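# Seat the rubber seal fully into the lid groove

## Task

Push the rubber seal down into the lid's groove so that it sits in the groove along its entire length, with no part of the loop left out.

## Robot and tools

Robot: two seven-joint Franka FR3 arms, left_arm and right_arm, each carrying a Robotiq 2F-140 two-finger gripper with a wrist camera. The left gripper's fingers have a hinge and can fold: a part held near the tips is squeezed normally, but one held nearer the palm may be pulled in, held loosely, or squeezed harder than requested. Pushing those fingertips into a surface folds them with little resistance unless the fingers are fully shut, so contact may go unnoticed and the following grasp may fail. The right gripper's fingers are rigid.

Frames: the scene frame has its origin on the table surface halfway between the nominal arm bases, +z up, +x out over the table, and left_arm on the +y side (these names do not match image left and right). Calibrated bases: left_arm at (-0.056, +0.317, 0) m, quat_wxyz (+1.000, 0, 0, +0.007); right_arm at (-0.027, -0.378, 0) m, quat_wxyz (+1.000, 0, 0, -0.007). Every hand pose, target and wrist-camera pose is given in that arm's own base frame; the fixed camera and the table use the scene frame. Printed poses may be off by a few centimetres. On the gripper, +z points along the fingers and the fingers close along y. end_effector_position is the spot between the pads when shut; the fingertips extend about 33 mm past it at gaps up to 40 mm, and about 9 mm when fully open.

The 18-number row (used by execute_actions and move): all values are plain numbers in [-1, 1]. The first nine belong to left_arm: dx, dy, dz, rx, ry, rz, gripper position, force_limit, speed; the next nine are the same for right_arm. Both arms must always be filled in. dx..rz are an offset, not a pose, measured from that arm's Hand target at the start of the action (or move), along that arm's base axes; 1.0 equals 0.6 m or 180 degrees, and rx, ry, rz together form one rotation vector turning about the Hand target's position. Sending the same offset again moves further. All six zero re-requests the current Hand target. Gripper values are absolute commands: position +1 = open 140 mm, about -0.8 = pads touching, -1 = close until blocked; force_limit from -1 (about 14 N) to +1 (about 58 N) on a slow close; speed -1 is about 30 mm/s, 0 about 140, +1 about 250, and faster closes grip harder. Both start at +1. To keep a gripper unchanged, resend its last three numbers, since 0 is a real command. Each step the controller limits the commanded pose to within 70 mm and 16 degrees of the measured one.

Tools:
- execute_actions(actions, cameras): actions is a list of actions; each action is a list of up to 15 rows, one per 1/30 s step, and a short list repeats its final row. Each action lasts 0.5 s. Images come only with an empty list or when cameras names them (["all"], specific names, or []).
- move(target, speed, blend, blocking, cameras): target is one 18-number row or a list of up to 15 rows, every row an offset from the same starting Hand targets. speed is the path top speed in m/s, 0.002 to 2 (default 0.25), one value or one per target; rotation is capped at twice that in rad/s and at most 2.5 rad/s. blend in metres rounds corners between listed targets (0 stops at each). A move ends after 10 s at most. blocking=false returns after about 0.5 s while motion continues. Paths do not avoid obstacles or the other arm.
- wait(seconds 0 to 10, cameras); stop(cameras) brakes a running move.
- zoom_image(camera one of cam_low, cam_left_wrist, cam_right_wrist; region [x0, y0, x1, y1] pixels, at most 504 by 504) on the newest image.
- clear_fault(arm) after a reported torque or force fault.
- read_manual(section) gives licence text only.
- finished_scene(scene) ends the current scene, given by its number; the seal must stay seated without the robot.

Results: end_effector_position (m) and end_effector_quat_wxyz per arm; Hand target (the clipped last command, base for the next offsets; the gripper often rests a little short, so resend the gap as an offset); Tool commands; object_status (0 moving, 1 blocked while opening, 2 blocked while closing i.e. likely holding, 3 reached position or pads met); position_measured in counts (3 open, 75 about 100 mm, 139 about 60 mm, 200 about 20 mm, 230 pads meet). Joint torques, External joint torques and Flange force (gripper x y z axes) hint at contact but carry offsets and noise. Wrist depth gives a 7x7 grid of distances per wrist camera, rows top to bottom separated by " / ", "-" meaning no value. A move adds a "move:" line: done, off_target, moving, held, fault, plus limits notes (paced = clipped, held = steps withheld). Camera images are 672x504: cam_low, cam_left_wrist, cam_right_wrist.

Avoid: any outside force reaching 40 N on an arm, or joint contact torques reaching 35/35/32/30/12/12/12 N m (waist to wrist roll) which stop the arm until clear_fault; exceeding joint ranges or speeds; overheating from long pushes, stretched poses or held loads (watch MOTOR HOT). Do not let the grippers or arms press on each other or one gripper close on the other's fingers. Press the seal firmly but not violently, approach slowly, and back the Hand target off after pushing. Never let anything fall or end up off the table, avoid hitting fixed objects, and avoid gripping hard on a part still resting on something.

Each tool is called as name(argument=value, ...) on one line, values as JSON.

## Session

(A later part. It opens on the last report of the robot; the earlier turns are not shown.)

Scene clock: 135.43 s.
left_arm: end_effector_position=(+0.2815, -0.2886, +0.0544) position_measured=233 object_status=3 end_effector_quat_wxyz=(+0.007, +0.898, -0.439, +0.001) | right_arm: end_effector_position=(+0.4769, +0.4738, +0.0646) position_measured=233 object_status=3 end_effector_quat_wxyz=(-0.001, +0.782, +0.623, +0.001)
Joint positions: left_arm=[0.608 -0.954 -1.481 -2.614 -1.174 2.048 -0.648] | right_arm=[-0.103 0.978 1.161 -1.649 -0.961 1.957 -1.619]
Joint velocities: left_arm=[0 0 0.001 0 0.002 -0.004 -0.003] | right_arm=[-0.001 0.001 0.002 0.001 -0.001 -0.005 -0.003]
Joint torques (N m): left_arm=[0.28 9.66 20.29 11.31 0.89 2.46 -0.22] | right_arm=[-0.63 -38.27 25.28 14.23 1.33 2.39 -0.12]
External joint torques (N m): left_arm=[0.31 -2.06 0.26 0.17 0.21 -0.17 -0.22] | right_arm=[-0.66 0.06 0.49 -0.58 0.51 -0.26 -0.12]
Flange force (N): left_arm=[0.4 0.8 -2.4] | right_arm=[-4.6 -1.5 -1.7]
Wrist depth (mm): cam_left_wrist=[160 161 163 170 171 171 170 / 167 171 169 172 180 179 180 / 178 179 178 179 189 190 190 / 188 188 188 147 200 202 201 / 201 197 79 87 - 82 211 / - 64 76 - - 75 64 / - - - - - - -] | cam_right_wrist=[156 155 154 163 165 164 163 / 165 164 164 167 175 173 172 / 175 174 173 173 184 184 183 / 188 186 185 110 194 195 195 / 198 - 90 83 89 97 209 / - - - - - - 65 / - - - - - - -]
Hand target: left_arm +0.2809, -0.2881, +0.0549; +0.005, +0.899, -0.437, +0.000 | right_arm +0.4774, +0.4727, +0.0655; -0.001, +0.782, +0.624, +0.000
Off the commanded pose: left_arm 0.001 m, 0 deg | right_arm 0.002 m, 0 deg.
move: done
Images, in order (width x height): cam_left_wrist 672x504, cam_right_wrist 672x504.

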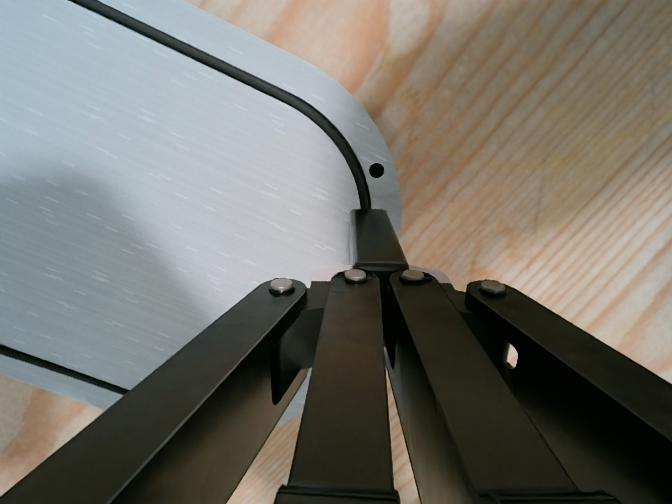

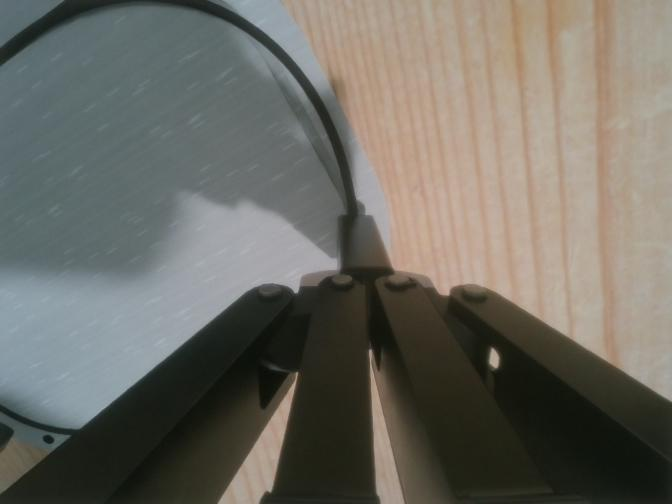

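move(target=[[0.0255,-0.0225,0.005,0,0,0.089,-1,-1,0,0.03,0.0502,0.005,0,0,0.144,-1,-1,0],[0.0255,-0.0225,-0.0125,0,0,0.089,-1,-1,0,0.03,0.0502,-0.009,0,0,0.144,-1,-1,0],[0.0255,-0.0225,-0.0165,0,0,0.089,-1,-1,0,0.0122,0.046,-0.009,0,0,0.144,-1,-1,0],[0.0255,-0.0225,0.0,0,0,0.089,-1,-1,0,0.0122,0.046,0.008,0,0,0.144,-1,-1,0]], speed=[0.1,0.06,0.035,0.06], blend=[0.0,0.001,0,0], cameras=["cam_left_wrist","cam_right_wrist"])

zoom_image(camera="cam_left_wrist", region=[260, 0, 500, 280])

zoom_image(camera="cam_right_wrist", region=[200, 0, 420, 240])

Scene clock: 140.70 s.
left_arm: end_effector_position=(+0.2971, -0.3021, +0.0546) position_measured=233 object_status=3 end_effector_quat_wxyz=(+0.007, +0.951, -0.310, +0.002) | right_arm: end_effector_position=(+0.4842, +0.5018, +0.0697) position_measured=233 object_status=3 end_effector_quat_wxyz=(-0.001, +0.620, +0.785, +0.002)
Joint positions: left_arm=[0.68 -0.996 -1.517 -2.55 -1.2 2.01 -0.918] | right_arm=[-0.035 1.076 1.209 -1.517 -1.033 1.864 -2.067]
Joint velocities: left_arm=[0 0 0.002 0.001 0.002 -0.004 -0.001] | right_arm=[0 -0.002 0.001 0.001 0.001 -0.003 -0.001]
Joint torques (N m): left_arm=[0.33 11.95 21.75 10.63 1 2.47 -0.28] | right_arm=[-0.68 -41.19 26.27 12.58 1.47 2.45 0.18]
External joint torques (N m): left_arm=[0.37 -1.66 0.15 0.05 0.28 -0.19 -0.28] | right_arm=[-0.63 0.15 0.02 -0.8 0.59 -0.19 0.18]
Flange force (N): left_arm=[0.9 0.6 -1.4] | right_arm=[-3.8 -4.7 -0.6]
Wrist depth (mm): cam_left_wrist=[160 161 162 171 172 171 171 / 168 170 168 173 180 180 180 / 178 179 176 178 191 191 192 / 189 189 - 131 199 202 203 / - 198 79 87 - 81 213 / - 64 76 - - 75 64 / - - - - - - -] | cam_right_wrist=[160 161 161 162 169 169 168 / 169 169 168 170 178 177 178 / 180 179 178 180 190 188 188 / 193 189 190 154 200 201 199 / 202 200 90 83 89 208 214 / - - - - - - 65 / - - - - - - -]
Hand target: left_arm +0.2962, -0.3016, +0.0549; +0.005, +0.951, -0.308, +0.000 | right_arm +0.4847, +0.5003, +0.0703; -0.001, +0.622, +0.783, +0.000
Off the commanded pose: left_arm 0.001 m, 0 deg | right_arm 0.002 m, 0 deg.
move: done
Images, in order (width x height): cam_left_wrist 672x504, cam_right_wrist 672x504.

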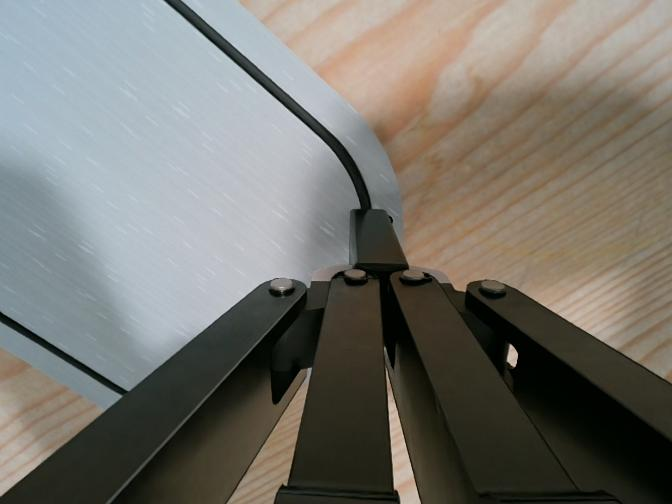

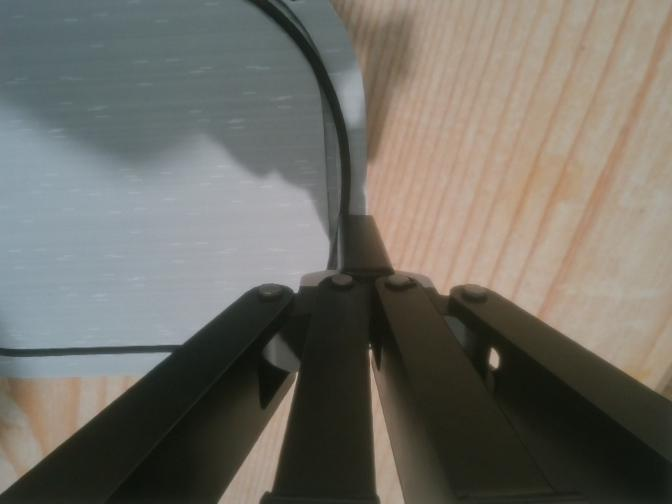

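Scaled by 1.800 from the camera's 672x504 image, which has a finer 960x720 frame.

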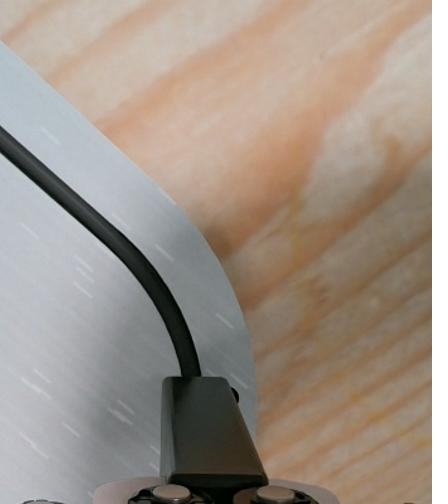

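Scaled by 2.100 from the camera's 672x504 image, which has a finer 960x720 frame.

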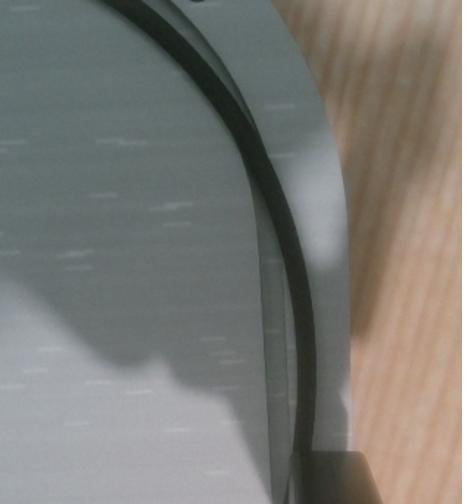

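zoom_image(camera="cam_right_wrist", region=[300, 170, 400, 280])

Scaled by 4.582 from the camera's 672x504 image, which has a finer 960x720 frame.

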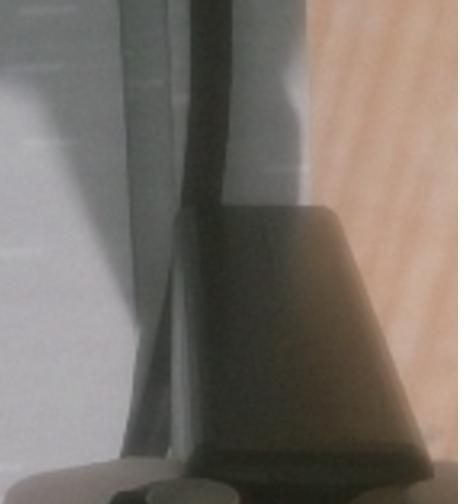

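move(target=[[0.031,-0.014,0.005,0,0,0.1,-1,-1,0,0.0028,0.0605,0.0,0,0,-0.008,-1,-1,0],[0.031,-0.014,-0.0125,0,0,0.1,-1,-1,0,0.0028,0.0605,-0.017,0,0,-0.008,-1,-1,0],[0.031,-0.014,-0.0165,0,0,0.1,-1,-1,0,-0.0175,0.0557,-0.017,0,0,-0.008,-1,-1,0],[0.031,-0.014,0.0,0,0,0.1,-1,-1,0,-0.0175,0.0557,0.0,0,0,-0.008,-1,-1,0]], speed=[0.1,0.06,0.035,0.06], blend=[0.0,0.001,0,0], cameras=["cam_left_wrist","cam_right_wrist"])

zoom_image(camera="cam_left_wrist", region=[260, 0, 500, 280])

zoom_image(camera="cam_right_wrist", region=[200, 40, 420, 280])

Scene clock: 143.50 s.
left_arm: end_effector_position=(+0.3085, -0.3058, +0.0575) position_measured=233 object_status=3 end_effector_quat_wxyz=(+0.005, +0.970, -0.242, +0.003) | right_arm: end_effector_position=(+0.4867, +0.5238, +0.0716) position_measured=233 object_status=3 end_effector_quat_wxyz=(+0.000, +0.625, +0.781, +0.004)
Joint positions: left_arm=[0.72 -1.024 -1.524 -2.515 -1.206 1.984 -1.051] | right_arm=[0.04 1.095 1.186 -1.429 -1.028 1.846 -2.061]
Joint velocities: left_arm=[within noise] | right_arm=[-0.004 -0.001 0.001 -0.001 0 0 0.002]
Joint torques (N m): left_arm=[0.7 12.83 22.26 10.09 0.68 2.75 0.18] | right_arm=[-1.04 -42.9 25.72 12.71 1.02 2.55 0.09]
External joint torques (N m): left_arm=[0.71 -1.71 -0.22 -0.25 -0.07 0.08 0.18] | right_arm=[-1.17 0.71 -0.11 -0.74 0.14 -0.09 0.09]
Flange force (N): left_arm=[1.7 -0.9 2.1] | right_arm=[-5.1 -4.8 0.7]
Wrist depth (mm): cam_left_wrist=[163 162 164 174 174 174 174 / - 173 171 176 184 183 183 / 181 182 181 185 194 194 193 / 193 191 190 131 203 206 206 / 205 205 79 87 - 81 216 / - 64 76 - - 75 64 / - - - - - - -] | cam_right_wrist=[- 162 161 171 170 170 170 / 171 169 170 177 180 179 180 / 181 182 179 186 191 191 190 / 194 189 191 155 204 202 203 / 205 - 90 83 89 211 216 / - - - - - - 65 / - - - - - - -]
Hand target: left_arm +0.3082, -0.3057, +0.0575; +0.005, +0.970, -0.243, +0.003 (not the last commanded pose) | right_arm +0.4869, +0.5233, +0.0716; +0.000, +0.625, +0.781, +0.004 (not the last commanded pose)
Off the commanded pose: left_arm 0.008 m, 10 deg | right_arm 0.016 m, 1 deg.
move: held (left_arm, right_arm; a check stopped the path); path passed 0 of 4 targets; limits=held
pose unreachable (left arm): on one or more control steps of this call, first in action 0 (counted from 0), this arm could not follow its commanded pose, so it was not sent that pose on those steps. It may still have moved: this result reports where it is.
cause: moving toward the commanded pose would bring a part of the arm too close to another arm (a part of this arm just beyond joint 6 (wrist pitch) and a part of the right arm just beyond its joint 5 (forearm roll), along the way the arms are being sent, or toward where that arm still pushes).
pose unreachable (right arm): on one or more control steps of this call, first in action 0 (counted from 0), this arm could not follow its commanded pose, so it was not sent that pose on those steps. It may still have moved: this result reports where it is.
cause: moving toward the commanded pose would bring a part of the arm too close to another arm (a part of this arm just beyond joint 5 (forearm roll) and a part of the left arm just beyond its joint 6 (wrist pitch), at the place that arm was heading or pushing toward when its own hold began).
Images, in order (width x height): cam_left_wrist 672x504, cam_right_wrist 672x504.

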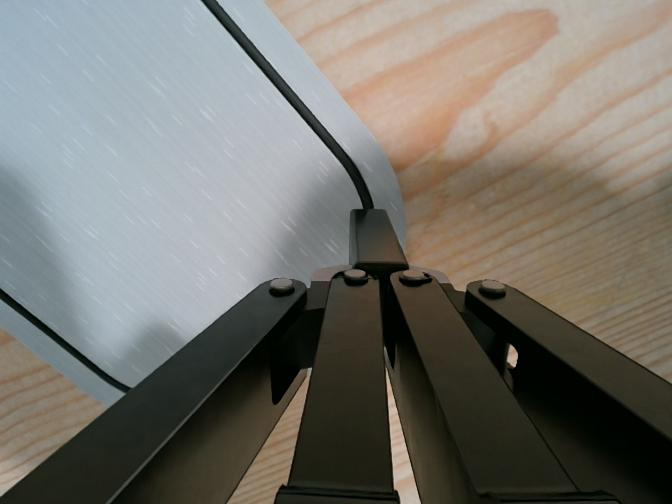

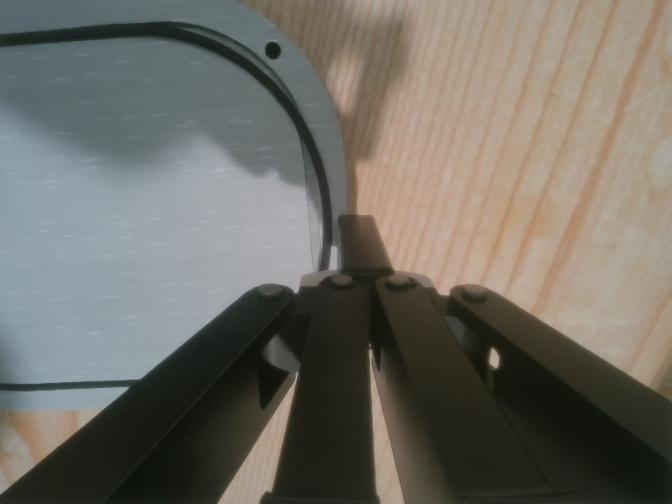

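Scaled by 1.800 from the camera's 672x504 image, which has a finer 960x720 frame.

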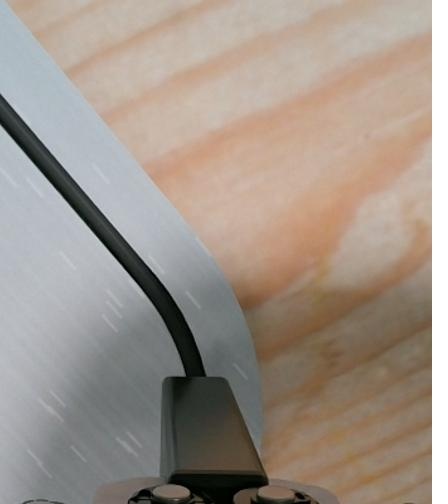

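Scaled by 2.100 from the camera's 672x504 image, which has a finer 960x720 frame.

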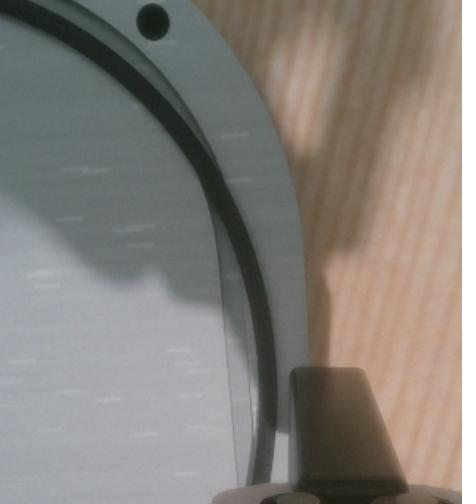

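move(target=[[0,0,0.003,0,0,0,-1,-1,0,-0.0617,-0.1717,0.022,0,0,0,-1,-1,0],[0.0125,-0.008,0.003,0,0,0.061,-1,-1,0,-0.0617,-0.1717,0.022,0,0,0,-1,-1,0],[0.0125,-0.008,-0.0165,0,0,0.061,-1,-1,0,-0.0617,-0.1717,0.022,0,0,0,-1,-1,0],[0.0125,-0.008,-0.0208,0,0,0.061,-1,-1,0,-0.0617,-0.1717,0.022,0,0,0,-1,-1,0],[0.0125,-0.008,-0.0042,0,0,0.061,-1,-1,0,-0.0617,-0.1717,0.022,0,0,0,-1,-1,0]], speed=[0.2,0.1,0.06,0.025,0.08], blend=[0.0,0.001,0.001,0,0], cameras=["cam_left_wrist"])

zoom_image(camera="cam_left_wrist", region=[260, 0, 500, 280])

Scene clock: 144.57 s.
left_arm: end_effector_position=(+0.3085, -0.3058, +0.0575) position_measured=233 object_status=3 end_effector_quat_wxyz=(+0.005, +0.970, -0.242, +0.003) | right_arm: end_effector_position=(+0.4859, +0.5225, +0.0716) position_measured=233 object_status=3 end_effector_quat_wxyz=(+0.000, +0.624, +0.781, +0.003)
Joint positions: left_arm=[0.72 -1.024 -1.524 -2.515 -1.206 1.984 -1.051] | right_arm=[0.036 1.093 1.188 -1.436 -1.028 1.847 -2.061]
Joint torques (N m): left_arm=[0.44 12.81 22.58 10.11 0.68 2.75 0.16] | right_arm=[0.5 -42.4 25.58 13.15 1.02 2.56 0.06]
External joint torques (N m): left_arm=[0.44 -1.75 0.09 -0.28 -0.06 0.07 0.16] | right_arm=[0.58 1.02 -0.19 -0.36 0.14 -0.07 0.06]
Flange force (N): left_arm=[0.2 -0.7 0.7] | right_arm=[1.8 1.0 1.4]
Wrist depth (mm): cam_left_wrist=[163 163 165 173 173 174 174 / - 173 171 175 183 183 184 / 181 181 182 182 194 194 193 / 193 192 193 131 203 206 206 / 206 202 79 87 - 82 216 / - 64 76 - - 75 64 / - - - - - - -] | cam_right_wrist=[160 161 161 171 171 170 169 / - 170 170 177 181 179 179 / 183 183 180 184 190 190 190 / 195 192 190 136 204 202 201 / 206 201 90 83 89 210 217 / - - - - - - 65 / - - - - - - -]
Hand target: left_arm +0.3082, -0.3057, +0.0578; +0.005, +0.970, -0.243, +0.003 (not the last commanded pose) | right_arm +0.4860, +0.5229, +0.0713; +0.000, +0.625, +0.781, +0.003 (not the last commanded pose)
Off the commanded pose: left_arm 0.009 m, 11 deg | right_arm 0.109 m, 0 deg.
move: held (right_arm; a check stopped the path), off_target (left_arm; braked when a check withheld steps of right_arm); path passed 0 of 5 targets; limits=held
pose unreachable (right arm): on one or more control steps of this call, first in action 0 (counted from 0), this arm could not follow its commanded pose, so it was not sent that pose on those steps. It may still have moved: this result reports where it is.
cause: moving toward the commanded pose would bring a part of the arm too close to another arm (a part of this arm just beyond joint 5 (forearm roll) and a part of the left arm just beyond its joint 6 (wrist pitch), 14 mm apart when this arm was first held).
Images, in order (width x height): cam_left_wrist 672x504.

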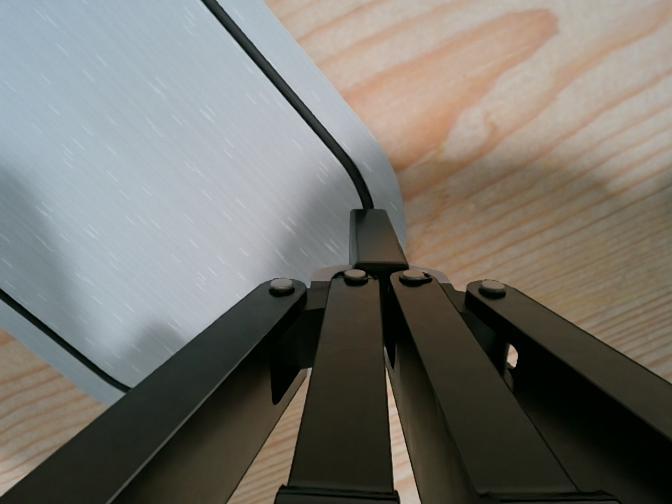

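Scaled by 1.800 from the camera's 672x504 image, which has a finer 960x720 frame.

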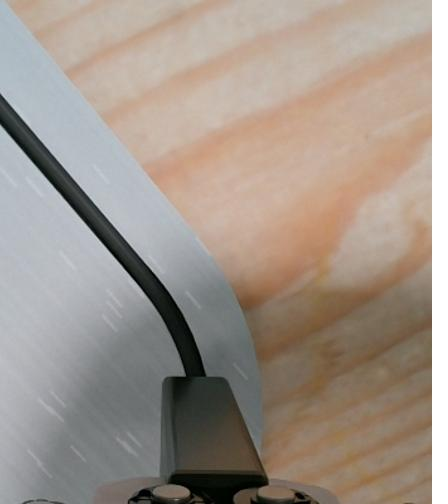

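move(target=[[-0.04,0.05,0.05,0,0,0,-1,-1,0,0,0,0,0,0,0,-1,-1,0],[-0.15,0.2,0.1,0,0,0,-1,-1,0,0,0,0.0,0,0,0,-1,-1,0],[-0.15,0.2,0.1,0,0,0,-1,-1,0,-0.01,-0.1,0.1,0,0,-0.1,-1,-1,0],[-0.15,0.2,0.1,0,0,0,-1,-1,0,-0.2267,-0.788,0.298,0,0,-0.444,-1,-1,0]], speed=[0.15,0.2,0.2,0.3], blend=[0.01,0.0,0.02,0])

Scene clock: 150.70 s.
left_arm: end_effector_position=(+0.2189, -0.1869, +0.1177) position_measured=233 object_status=3 end_effector_quat_wxyz=(+0.006, +0.970, -0.243, +0.004) | right_arm: end_effector_position=(+0.3519, +0.0505, +0.2512) position_measured=233 object_status=3 end_effector_quat_wxyz=(+0.001, +0.980, +0.200, +0.005)
Joint positions: left_arm=[0.239 -1.217 -1.04 -2.923 -0.997 1.812 -1.031] | right_arm=[-1.962 0.995 2.328 -2.544 -0.669 1.705 -1.219]
Joint velocities: left_arm=[within noise] | right_arm=[-0.002 0.001 0.001 0 0.001 0.001 0.006]
Joint torques (N m): left_arm=[0.3 6.37 14.5 13.97 1.02 2.44 0.03] | right_arm=[-0.67 -5.93 15.41 18.62 1.37 2.46 0.28]
External joint torques (N m): left_arm=[0.25 -1.81 0 -0.35 0.24 -0.23 0.03] | right_arm=[-0.67 -0.89 0.11 -0.97 0.55 -0.22 0.28]
Flange force (N): left_arm=[-6.1 0.3 -3.4] | right_arm=[-1.8 -1.7 0.9]
Wrist depth (mm): cam_left_wrist=[224 214 213 215 216 227 227 / 235 236 225 225 236 237 240 / 249 249 250 251 252 252 255 / 263 265 265 131 265 267 269 / 281 278 79 87 - 81 284 / - 64 76 - - 75 64 / - - - - - - -] | cam_right_wrist=[341 342 341 341 338 336 336 / 362 362 359 360 359 355 353 / 382 385 382 381 379 376 376 / 406 404 403 122 399 401 400 / 436 426 89 83 89 414 423 / - - - - - - 65 / - - - - - - -]
Hand target: left_arm +0.2182, -0.1857, +0.1178; +0.005, +0.970, -0.243, +0.003 | right_arm +0.3499, +0.0501, +0.2501; +0.002, +0.980, +0.198, +0.002
Off the commanded pose: left_arm 0.001 m, 0 deg | right_arm 0.002 m, 0 deg.
move: done

move(target=[[0.1625,-0.208,-0.06,0,0,0.061,-1,-1,0,0,0,0,0,0,0,-1,-1,0],[0.1625,-0.208,-0.117,0,0,0.061,-1,-1,0,0,0,0,0,0,0,-1,-1,0],[0.1625,-0.208,-0.1213,0,0,0.061,-1,-1,0,0,0,0,0,0,0,-1,-1,0],[0.1625,-0.208,-0.1047,0,0,0.061,-1,-1,0,0,0,0,0,0,0,-1,-1,0]], speed=[0.2,0.06,0.025,0.08], blend=[0.001,0.001,0,0], cameras=["cam_left_wrist"])

zoom_image(camera="cam_left_wrist", region=[260, 0, 500, 280])

Scene clock: 153.37 s.
left_arm: end_effector_position=(+0.3166, -0.3109, +0.0547) position_measured=233 object_status=3 end_effector_quat_wxyz=(+0.006, +0.988, -0.151, +0.005) | right_arm: end_effector_position=(+0.3518, +0.0505, +0.2511) position_measured=233 object_status=3 end_effector_quat_wxyz=(+0.001, +0.980, +0.199, +0.005)
Joint positions: left_arm=[0.755 -1.05 -1.543 -2.488 -1.23 1.968 -1.223] | right_arm=[-1.962 0.995 2.328 -2.544 -0.669 1.704 -1.217]
Joint velocities: left_arm=[0 0 0 0.002 0.001 -0.003 -0.001] | right_arm=[within noise]
Joint torques (N m): left_arm=[0.29 13.75 23.4 9.96 1 2.47 -0.25] | right_arm=[-0.57 -5.9 15.4 18.65 1.35 2.45 0.25]
External joint torques (N m): left_arm=[0.32 -1.72 0.19 0.08 0.24 -0.22 -0.25] | right_arm=[-0.58 -0.9 0.09 -0.95 0.52 -0.23 0.25]
Flange force (N): left_arm=[0.7 0.9 -1.0] | right_arm=[-1.4 -1.6 0.9]
Wrist depth (mm): cam_left_wrist=[160 162 161 170 172 172 171 / 169 171 167 173 182 181 181 / 179 178 180 179 191 192 191 / 188 187 188 147 199 203 203 / 201 199 79 87 - 81 213 / - 64 76 - - 75 64 / - - - - - - -] | cam_right_wrist=[341 342 339 342 341 335 336 / 361 361 361 363 359 357 358 / 385 383 379 379 380 383 375 / 405 403 404 122 402 401 397 / 433 424 89 83 89 413 423 / - - - - - - 65 / - - - - - - -]
Hand target: left_arm +0.3157, -0.3105, +0.0550; +0.004, +0.989, -0.149, +0.003 | right_arm +0.3499, +0.0501, +0.2501; +0.002, +0.980, +0.198, +0.002
Off the commanded pose: left_arm 0.001 m, 0 deg | right_arm 0.002 m, 0 deg.
move: done
Images, in order (width x height): cam_left_wrist 672x504.

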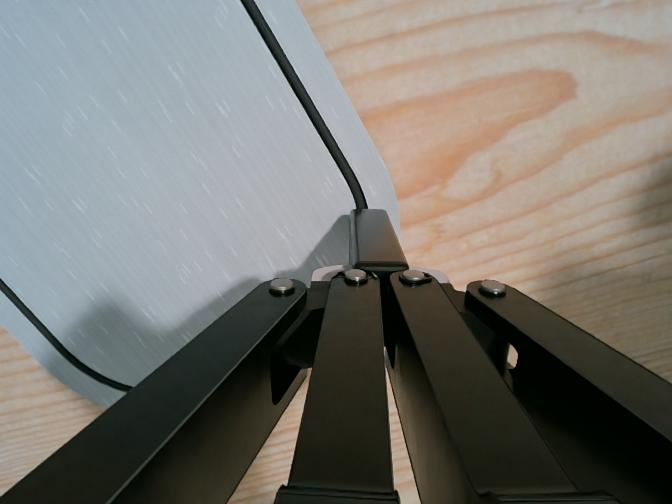

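Scaled by 1.800 from the camera's 672x504 image, which has a finer 960x720 frame.

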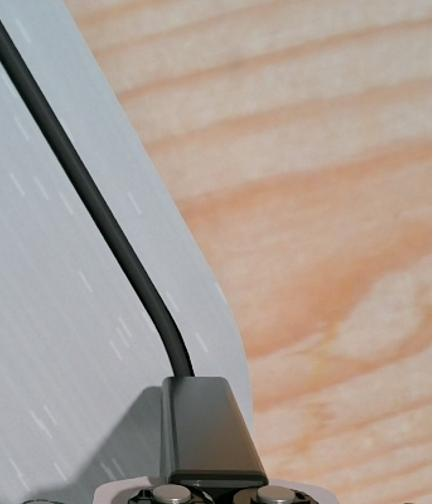

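move(target=[[0.0348,0,0.006,0,0,0.133,-1,-1,0,0,0,0,0,0,0,-1,-1,0],[0.0348,0,-0.013,0,0,0.133,-1,-1,0,0,0,0,0,0,0,-1,-1,0],[0.0348,0,-0.0167,0,0,0.133,-1,-1,0,0,0,0,0,0,0,-1,-1,0],[0.0348,0,0.0417,0,0,0.133,-1,-1,0,0,0,0,0,0,0,-1,-1,0],[0.0938,0.3008,0.0417,0,0,0.151,-1,-1,0,0,0,0,0,0,0,-1,-1,0]], speed=[0.1,0.06,0.025,0.12,0.2], blend=[0.001,0.001,0,0.003,0], cameras=["cam_left_wrist"])

zoom_image(camera="cam_left_wrist", region=[200, 0, 500, 280])

Scene clock: 159.23 s.
left_arm: end_effector_position=(+0.3715, -0.1318, +0.0796) position_measured=233 object_status=3 end_effector_quat_wxyz=(+0.004, +0.996, +0.091, +0.004) | right_arm: end_effector_position=(+0.3518, +0.0505, +0.2511) position_measured=233 object_status=3 end_effector_quat_wxyz=(+0.001, +0.980, +0.199, +0.005)
Joint positions: left_arm=[1 -1.033 -1.384 -2.634 -1.152 1.954 -1.287] | right_arm=[-1.962 0.995 2.328 -2.544 -0.669 1.704 -1.217]
Joint velocities: left_arm=[-0.001 0.001 0 0.001 0 0.001 0.006] | right_arm=[within noise]
Joint torques (N m): left_arm=[1.03 9.91 20.5 11.28 0.9 3.03 0.27] | right_arm=[-0.61 -5.83 15.45 18.59 1.35 2.47 0.25]
External joint torques (N m): left_arm=[1 -1.27 0.09 -0.14 0.13 0.34 0.27] | right_arm=[-0.56 -0.86 0.13 -1.08 0.54 -0.22 0.25]
Flange force (N): left_arm=[2.7 -1.3 0.9] | right_arm=[-1.8 -1.8 1.0]
Wrist depth (mm): cam_left_wrist=[191 191 192 190 182 182 181 / 201 202 203 194 193 190 190 / 214 214 214 207 204 203 204 / 227 226 228 131 213 217 217 / 242 240 79 87 - 81 228 / - 64 76 - - 75 - / - - - - - - -] | cam_right_wrist=[341 340 338 342 342 337 335 / 360 360 360 359 356 358 357 / 384 384 382 381 379 378 376 / 407 408 400 122 400 404 402 / 436 425 89 83 89 414 423 / - - - - - - 65 / - - - - - - -]
Hand target: left_arm +0.3720, -0.1300, +0.0800; +0.003, +0.996, +0.087, +0.004 | right_arm +0.3499, +0.0501, +0.2501; +0.002, +0.980, +0.198, +0.002
Off the commanded pose: left_arm 0.002 m, 0 deg | right_arm 0.002 m, 0 deg.
move: done
Images, in order (width x height): cam_left_wrist 672x504.

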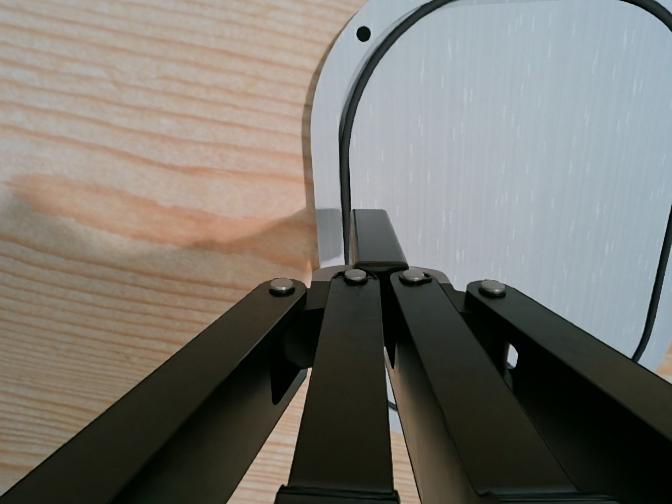

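Scaled by 1.680 from the camera's 672x504 image, which has a finer 960x720 frame.

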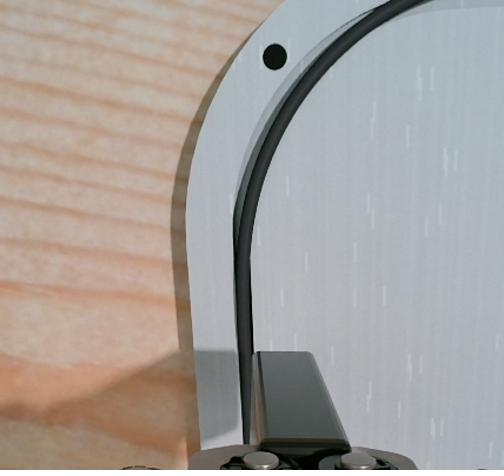

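move(target=[-0.0108,0.0133,-0.0317,0,0,0.017,-1,-1,0,0,0,0,0,0,0,-1,-1,0], speed=0.12, cameras=["cam_left_wrist"])

zoom_image(camera="cam_left_wrist", region=[260, 0, 500, 280])

Scene clock: 160.47 s.
left_arm: end_effector_position=(+0.3643, -0.1230, +0.0613) position_measured=233 object_status=3 end_effector_quat_wxyz=(+0.004, +0.994, +0.108, +0.002) | right_arm: end_effector_position=(+0.3518, +0.0505, +0.2511) position_measured=233 object_status=3 end_effector_quat_wxyz=(+0.001, +0.980, +0.199, +0.005)
Joint positions: left_arm=[1.011 -1.034 -1.429 -2.666 -1.198 1.983 -1.29] | right_arm=[-1.962 0.995 2.328 -2.544 -0.669 1.704 -1.217]
Joint velocities: left_arm=[0 0 -0.001 0 -0.002 0.004 -0.002] | right_arm=[within noise]
Joint torques (N m): left_arm=[1.14 9.16 19.24 10.09 0.36 3.07 -0.3] | right_arm=[-0.62 -5.87 15.35 18.62 1.34 2.46 0.25]
External joint torques (N m): left_arm=[1.09 -2.19 -0.83 -0.32 -0.41 0.39 -0.3] | right_arm=[-0.62 -0.81 0.03 -0.97 0.52 -0.22 0.25]
Flange force (N): left_arm=[2.7 0.7 4.7] | right_arm=[-1.7 -1.5 1.0]
Wrist depth (mm): cam_left_wrist=[176 176 176 175 166 164 167 / 185 185 185 181 174 175 176 / 197 196 196 189 184 185 185 / 208 207 208 130 194 196 196 / 222 220 79 87 - 82 210 / - 64 76 - - 75 - / - - - - - - -] | cam_right_wrist=[343 343 344 341 341 338 336 / 361 362 360 359 357 356 356 / 383 382 381 380 379 378 374 / 407 405 405 122 402 401 398 / 437 425 89 83 89 417 429 / - - - - - - 65 / - - - - - - -]
Hand target: left_arm +0.3655, -0.1221, +0.0610; +0.003, +0.993, +0.114, +0.004 | right_arm +0.3499, +0.0501, +0.2501; +0.002, +0.980, +0.198, +0.002
Off the commanded pose: left_arm 0.002 m, 1 deg | right_arm 0.002 m, 0 deg.
move: done
Images, in order (width x height): cam_left_wrist 672x504.

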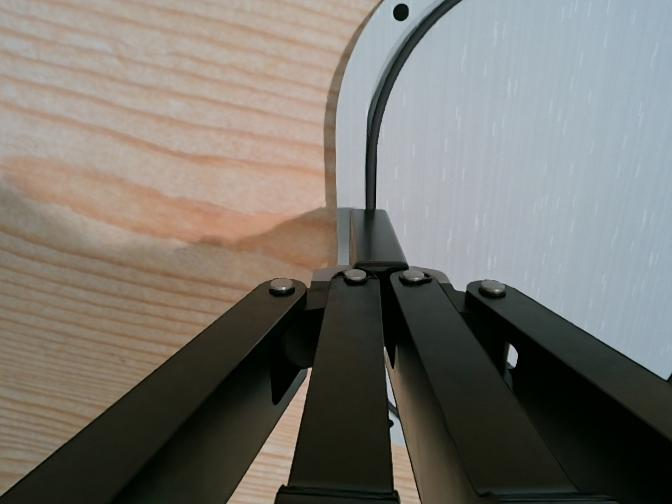

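Scaled by 1.800 from the camera's 672x504 image, which has a finer 960x720 frame.

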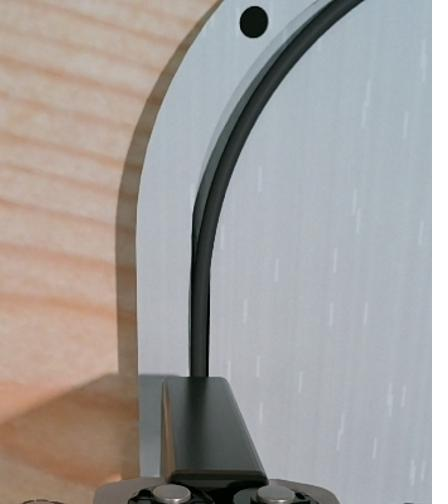

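move(target=[[0,0,-0.0217,0,0,0,-1,-1,0,0,0,0,0,0,0,-1,-1,0],[0,0,-0.0258,0,0,0,-1,-1,0,0,0,0,0,0,0,-1,-1,0],[0,0,-0.0083,0,0,0,-1,-1,0,0,0,0,0,0,0,-1,-1,0],[0.0323,0.0083,-0.0067,0,0,0.011,-1,-1,0,0,0,0,0,0,0,-1,-1,0],[0.0323,0.0083,-0.0217,0,0,0.011,-1,-1,0,0,0,0,0,0,0,-1,-1,0],[0.0323,0.0083,-0.0258,0,0,0.011,-1,-1,0,0,0,0,0,0,0,-1,-1,0],[0.0323,0.0083,-0.0067,0,0,0.011,-1,-1,0,0,0,0,0,0,0,-1,-1,0]], speed=[0.06,0.025,0.08,0.1,0.06,0.025,0.08], blend=[0.001,0,0.002,0.001,0.001,0,0], cameras=["cam_left_wrist"])

zoom_image(camera="cam_left_wrist", region=[260, 0, 500, 280])

Scene clock: 163.13 s.
left_arm: end_effector_position=(+0.3858, -0.1171, +0.0566) position_measured=233 object_status=3 end_effector_quat_wxyz=(+0.005, +0.992, +0.129, +0.006) | right_arm: end_effector_position=(+0.3518, +0.0505, +0.2511) position_measured=233 object_status=3 end_effector_quat_wxyz=(+0.001, +0.980, +0.199, +0.005)
Joint positions: left_arm=[1.104 -1.03 -1.475 -2.616 -1.217 1.994 -1.297] | right_arm=[-1.962 0.995 2.328 -2.544 -0.669 1.704 -1.217]
Joint velocities: left_arm=[-0.001 -0.001 0 0 0.004 -0.005 -0.003] | right_arm=[within noise]
Joint torques (N m): left_arm=[0.21 10.64 21.18 10.34 1.04 2.4 -0.3] | right_arm=[-0.6 -5.83 15.38 18.53 1.34 2.44 0.25]
External joint torques (N m): left_arm=[0.27 -1.84 0.22 0.09 0.28 -0.3 -0.3] | right_arm=[-0.55 -0.84 0.11 -1.08 0.52 -0.23 0.25]
Flange force (N): left_arm=[-0.4 1.0 -2.5] | right_arm=[-1.9 -1.7 1.1]
Wrist depth (mm): cam_left_wrist=[172 172 173 172 169 161 161 / 181 181 182 179 169 171 169 / 191 191 192 188 183 181 182 / 204 203 204 130 189 192 193 / 217 213 79 87 - 81 204 / - 64 76 - - 75 64 / - - - - - - -] | cam_right_wrist=[343 341 340 339 337 339 338 / 363 359 360 359 361 357 357 / 384 384 379 379 380 378 374 / 409 407 406 122 401 400 403 / 435 428 89 83 89 415 424 / - - - - - - 65 / - - - - - - -]
Hand target: left_arm +0.3849, -0.1171, +0.0570; +0.003, +0.991, +0.131, +0.005 | right_arm +0.3499, +0.0501, +0.2501; +0.002, +0.980, +0.198, +0.002
Off the commanded pose: left_arm 0.001 m, 0 deg | right_arm 0.002 m, 0 deg.
move: done
Images, in order (width x height): cam_left_wrist 672x504.

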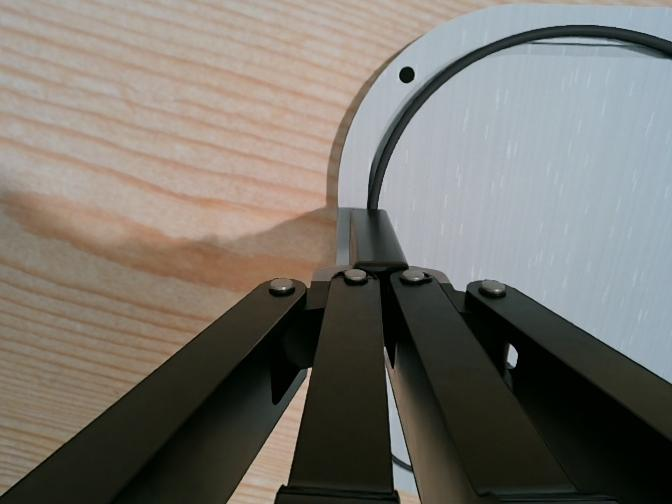

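Scaled by 1.800 from the camera's 672x504 image, which has a finer 960x720 frame.

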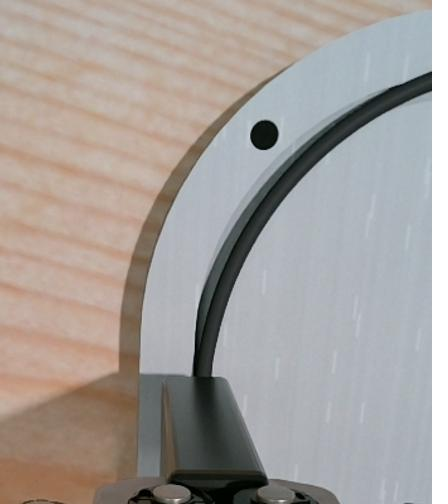

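move(target=[[0.051,-0.0137,0.0,0,0,-0.056,-1,-1,0,0,0,0,0,0,0,-1,-1,0],[0.051,-0.0137,-0.0133,0,0,-0.056,-1,-1,0,0,0,0,0,0,0,-1,-1,0],[0.0503,-0.0063,-0.0133,0,0,-0.056,-1,-1,0,0,0,0,0,0,0,-1,-1,0],[0.0503,-0.0063,0.0,0,0,-0.056,-1,-1,0,0,0,0,0,0,0,-1,-1,0]], speed=[0.1,0.06,0.03,0.08], blend=[0.001,0.0,0,0], cameras=["cam_left_wrist"])

zoom_image(camera="cam_left_wrist", region=[260, 60, 480, 280])

Scene clock: 166.77 s.
left_arm: end_effector_position=(+0.4165, -0.1202, +0.0568) position_measured=233 object_status=3 end_effector_quat_wxyz=(+0.003, +0.999, +0.047, +0.006) | right_arm: end_effector_position=(+0.3518, +0.0505, +0.2511) position_measured=233 object_status=3 end_effector_quat_wxyz=(+0.001, +0.980, +0.199, +0.005)
Joint positions: left_arm=[1.21 -0.989 -1.526 -2.525 -1.189 2.02 -1.142] | right_arm=[-1.962 0.995 2.328 -2.544 -0.669 1.704 -1.217]
Joint velocities: left_arm=[-0.002 0.002 0.001 0.001 0.004 -0.004 -0.001] | right_arm=[within noise]
Joint torques (N m): left_arm=[0.37 12.78 22.18 10.66 1 2.48 0.25] | right_arm=[-0.62 -5.87 15.39 18.66 1.33 2.45 0.28]
External joint torques (N m): left_arm=[0.39 -1.24 0.29 -0.16 0.26 -0.21 0.25] | right_arm=[-0.52 -0.94 0.13 -1.02 0.52 -0.23 0.28]
Flange force (N): left_arm=[0.4 -0.8 -1.2] | right_arm=[-1.4 -1.9 0.9]
Wrist depth (mm): cam_left_wrist=[173 172 173 173 173 172 170 / 182 182 182 180 173 172 171 / 193 193 193 185 183 181 180 / 203 204 204 147 189 192 192 / 217 214 79 87 - 82 201 / - 64 76 - - 75 64 / - - - - - - -] | cam_right_wrist=[342 343 342 341 341 339 338 / 364 361 358 359 359 356 356 / 389 383 381 379 380 379 379 / 414 407 404 122 404 400 398 / 439 429 89 83 89 415 426 / - - - - - - 65 / - - - - - - -]
Hand target: left_arm +0.4150, -0.1209, +0.0570; +0.004, +0.999, +0.043, +0.004 | right_arm +0.3499, +0.0501, +0.2501; +0.002, +0.980, +0.198, +0.002
Off the commanded pose: left_arm 0.002 m, 0 deg | right_arm 0.002 m, 0 deg.
move: done
Images, in order (width x height): cam_left_wrist 672x504.

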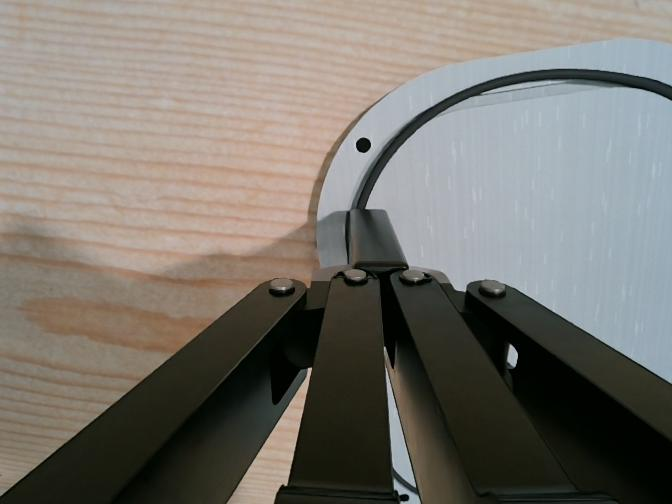

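Scaled by 2.291 from the camera's 672x504 image, which has a finer 960x720 frame.

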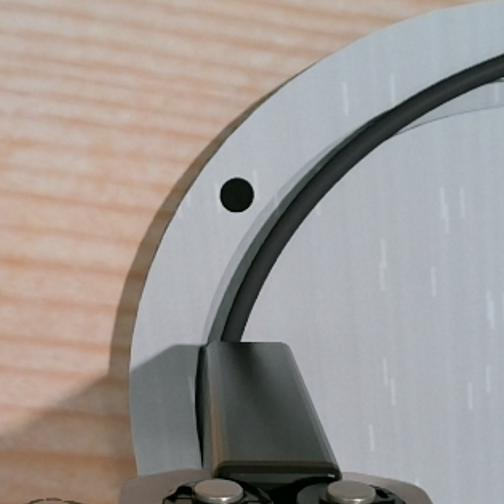

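move(target=[[0.0017,-0.0113,0.0,0,0,0,-1,-1,0,0,0,0,0,0,0,-1,-1,0],[0.0017,-0.0113,-0.0128,0,0,0,-1,-1,0,0,0,0,0,0,0,-1,-1,0],[-0.001,0.016,-0.0128,0,0,0,-1,-1,0,0,0,0,0,0,0,-1,-1,0],[-0.001,0.016,-0.0192,0,0,0,-1,-1,0,0,0,0,0,0,0,-1,-1,0]], speed=[0.1,0.06,0.03,0.025], blend=[0.001,0.0,0.001,0])

move(target=[0,0,0.0167,0,0,0,-1,-1,0,0,0,0,0,0,0,-1,-1,0], speed=0.08, cameras=["cam_left_wrist"])

zoom_image(camera="cam_left_wrist", region=[260, 60, 480, 280])

Scene clock: 169.80 s.
left_arm: end_effector_position=(+0.4135, -0.1106, +0.0464) position_measured=233 object_status=3 end_effector_quat_wxyz=(+0.002, +0.999, +0.046, +0.003) | right_arm: end_effector_position=(+0.3518, +0.0505, +0.2511) position_measured=233 object_status=3 end_effector_quat_wxyz=(+0.001, +0.980, +0.199, +0.005)
Joint positions: left_arm=[1.236 -0.985 -1.553 -2.535 -1.203 2.036 -1.114] | right_arm=[-1.962 0.995 2.328 -2.544 -0.669 1.704 -1.217]
Joint velocities: left_arm=[0 0 0 -0.001 -0.001 0 0.006] | right_arm=[within noise]
Joint torques (N m): left_arm=[1.21 13.1 20.13 10.31 -0.04 3.33 0.32] | right_arm=[-0.54 -5.85 15.42 18.61 1.36 2.46 0.23]
External joint torques (N m): left_arm=[1.35 -1.07 -1.54 -0.13 -0.78 0.66 0.32] | right_arm=[-0.51 -0.84 0.15 -0.97 0.54 -0.21 0.23]
Flange force (N): left_arm=[6.6 -1.3 10.4] | right_arm=[-1.6 -1.7 0.8]
Wrist depth (mm): cam_left_wrist=[163 163 163 163 164 161 154 / 173 173 172 172 164 161 161 / 182 182 182 178 170 170 169 / 194 193 193 147 179 180 180 / 206 204 79 87 - 81 192 / - 64 76 - - 75 64 / - - - - - - -] | cam_right_wrist=[342 343 344 341 339 336 337 / 360 359 362 360 357 357 354 / 379 386 382 380 380 374 376 / 407 403 404 122 401 403 401 / 434 429 89 83 89 418 426 / - - - - - - 65 / - - - - - - -]
Hand target: left_arm +0.4144, -0.1113, +0.0455; +0.004, +0.999, +0.043, +0.004 | right_arm +0.3499, +0.0501, +0.2501; +0.002, +0.980, +0.198, +0.002
Off the commanded pose: left_arm 0.001 m, 0 deg | right_arm 0.002 m, 0 deg.
move: done

Scene clock: 170.63 s.
left_arm: end_effector_position=(+0.4155, -0.1106, +0.0552) position_measured=233 object_status=3 end_effector_quat_wxyz=(+0.004, +0.999, +0.044, +0.006) | right_arm: end_effector_position=(+0.3518, +0.0505, +0.2511) position_measured=233 object_status=3 end_effector_quat_wxyz=(+0.001, +0.980, +0.199, +0.005)
Joint positions: left_arm=[1.223 -0.985 -1.526 -2.535 -1.191 2.026 -1.114] | right_arm=[-1.962 0.995 2.328 -2.544 -0.669 1.704 -1.217]
Joint velocities: left_arm=[0 0.001 0 -0.001 0.002 -0.006 0] | right_arm=[within noise]
Joint torques (N m): left_arm=[0.3 12.06 21.88 10.98 1.04 2.49 -0.01] | right_arm=[-0.63 -5.84 15.39 18.63 1.35 2.45 0.24]
External joint torques (N m): left_arm=[0.32 -1.72 0.19 0.23 0.31 -0.19 -0.01] | right_arm=[-0.63 -0.81 0.07 -0.93 0.53 -0.21 0.24]
Flange force (N): left_arm=[1.2 0.4 -1.4] | right_arm=[-1.7 -1.5 0.9]
Wrist depth (mm): cam_left_wrist=[172 171 172 172 171 170 168 / 181 181 180 181 172 170 170 / 191 190 191 189 180 179 179 / 202 202 202 131 187 190 190 / 215 213 79 87 - 81 200 / - 64 76 - - 75 64 / - - - - - - -] | cam_right_wrist=[340 341 342 337 341 338 336 / 364 364 360 358 357 356 354 / 384 384 385 382 380 379 374 / 404 408 404 122 399 404 400 / 435 427 89 83 89 419 425 / - - - - - - 65 / - - - - - - -]
Hand target: left_arm +0.4144, -0.1113, +0.0555; +0.004, +0.999, +0.043, +0.004 | right_arm +0.3499, +0.0501, +0.2501; +0.002, +0.980, +0.198, +0.002
Off the commanded pose: left_arm 0.001 m, 0 deg | right_arm 0.002 m, 0 deg.
move: done
Images, in order (width x height): cam_left_wrist 672x504.

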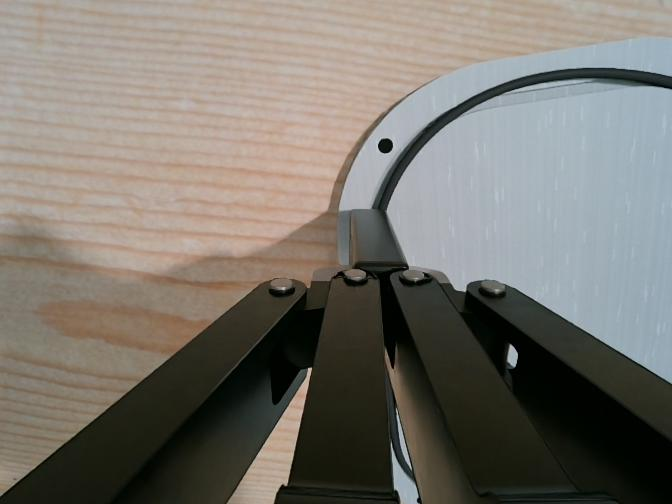

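Scaled by 2.291 from the camera's 672x504 image, which has a finer 960x720 frame.

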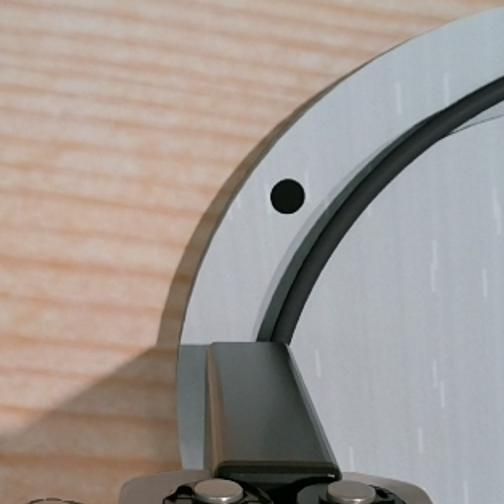

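move(target=[[0.0275,-0.031,0.003,0,0,-0.111,-1,-1,0,0,0,0,0,0,0,-1,-1,0],[0.0275,-0.031,-0.0103,0,0,-0.111,-1,-1,0,0,0,0,0,0,0,-1,-1,0],[0.0342,-0.0043,-0.0103,0,0,-0.111,-1,-1,0,0,0,0,0,0,0,-1,-1,0],[0.0342,-0.0043,-0.017,0,0,-0.111,-1,-1,0,0,0,0,0,0,0,-1,-1,0]], speed=[0.1,0.06,0.03,0.025], blend=[0.001,0.0,0.001,0])

move(target=[0,0,0.0167,0,0,0,-1,-1,0,0,0,0,0,0,0,-1,-1,0], speed=0.08, cameras=["cam_left_wrist"])

zoom_image(camera="cam_left_wrist", region=[260, 60, 480, 280])

Scene clock: 174.77 s.
left_arm: end_effector_position=(+0.4347, -0.1131, +0.0469) position_measured=233 object_status=3 end_effector_quat_wxyz=(+0.003, +0.992, -0.128, +0.002) | right_arm: end_effector_position=(+0.3518, +0.0505, +0.2511) position_measured=233 object_status=3 end_effector_quat_wxyz=(+0.001, +0.980, +0.199, +0.005)
Joint positions: left_arm=[1.311 -0.905 -1.597 -2.474 -1.145 2.091 -0.793] | right_arm=[-1.962 0.995 2.328 -2.544 -0.669 1.704 -1.217]
Joint velocities: left_arm=[-0.001 0 0 -0.001 0.001 0.001 0.006] | right_arm=[within noise]
Joint torques (N m): left_arm=[1.25 13.63 18.41 11.31 -0.15 3.44 0.3] | right_arm=[-0.62 -5.86 15.43 18.58 1.34 2.44 0.22]
External joint torques (N m): left_arm=[1.27 -1.25 -2.91 -0.29 -0.84 0.8 0.3] | right_arm=[-0.59 -0.84 0.15 -1.02 0.52 -0.23 0.22]
Flange force (N): left_arm=[8.0 -3.3 15.5] | right_arm=[-1.9 -1.7 0.9]
Wrist depth (mm): cam_left_wrist=[164 164 163 164 163 156 153 / 173 172 172 172 162 161 161 / 183 183 182 180 170 170 169 / 194 194 194 147 178 181 180 / 206 204 79 87 - 81 191 / - 64 76 - - 75 64 / - - - - - - -] | cam_right_wrist=[343 340 342 344 341 338 339 / 360 362 360 359 362 359 357 / 382 383 379 378 377 381 375 / 407 407 404 122 401 403 398 / 433 425 89 83 89 415 425 / - - - - - - 65 / - - - - - - -]
Hand target: left_arm +0.4350, -0.1138, +0.0453; +0.004, +0.991, -0.131, +0.004 | right_arm +0.3499, +0.0501, +0.2501; +0.002, +0.980, +0.198, +0.002
Off the commanded pose: left_arm 0.002 m, 0 deg | right_arm 0.002 m, 0 deg.
move: done

Scene clock: 175.63 s.
left_arm: end_effector_position=(+0.4360, -0.1134, +0.0550) position_measured=233 object_status=3 end_effector_quat_wxyz=(+0.004, +0.992, -0.130, +0.005) | right_arm: end_effector_position=(+0.3518, +0.0505, +0.2511) position_measured=233 object_status=3 end_effector_quat_wxyz=(+0.001, +0.980, +0.199, +0.005)
Joint positions: left_arm=[1.297 -0.905 -1.571 -2.475 -1.134 2.081 -0.792] | right_arm=[-1.962 0.995 2.328 -2.544 -0.669 1.704 -1.217]
Joint velocities: left_arm=[-0.002 -0.002 0 0.001 0 -0.004 0] | right_arm=[within noise]
Joint torques (N m): left_arm=[0.25 12.73 21.61 11.99 0.98 2.5 0] | right_arm=[-0.59 -5.81 15.42 18.62 1.36 2.46 0.26]
External joint torques (N m): left_arm=[0.31 -1.69 0.33 0.08 0.29 -0.15 0] | right_arm=[-0.52 -0.82 0.17 -1.02 0.55 -0.21 0.25]
Flange force (N): left_arm=[0.9 -0.1 -1.3] | right_arm=[-1.8 -1.8 0.9]
Wrist depth (mm): cam_left_wrist=[172 172 172 171 171 164 160 / 181 181 180 180 171 169 169 / 191 191 190 186 178 178 178 / 203 202 202 147 187 189 189 / 216 213 79 87 - 81 199 / - 64 76 - - 75 64 / - - - - - - -] | cam_right_wrist=[342 341 342 343 341 337 336 / 363 361 362 356 358 358 354 / 380 382 380 379 376 377 375 / 409 407 406 122 405 397 395 / 434 428 89 83 89 419 429 / - - - - - - 65 / - - - - - - -]
Hand target: left_arm +0.4350, -0.1138, +0.0553; +0.004, +0.991, -0.131, +0.004 | right_arm +0.3499, +0.0501, +0.2501; +0.002, +0.980, +0.198, +0.002
Off the commanded pose: left_arm 0.001 m, 0 deg | right_arm 0.002 m, 0 deg.
move: done
Images, in order (width x height): cam_left_wrist 672x504.

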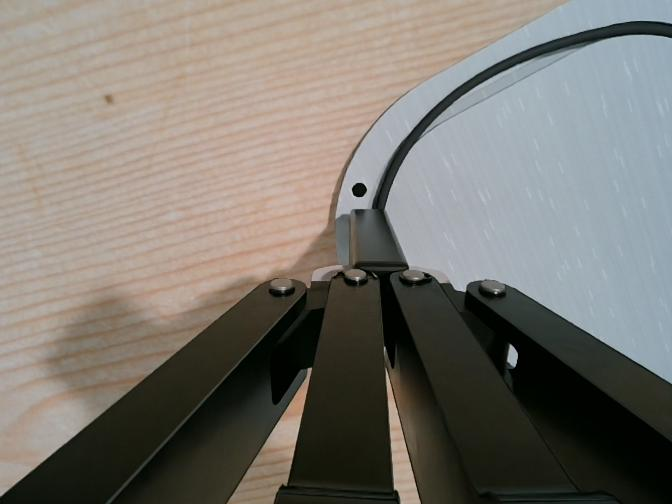

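Scaled by 2.291 from the camera's 672x504 image, which has a finer 960x720 frame.

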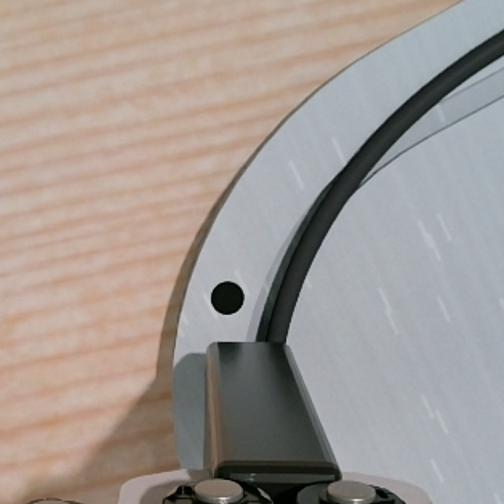

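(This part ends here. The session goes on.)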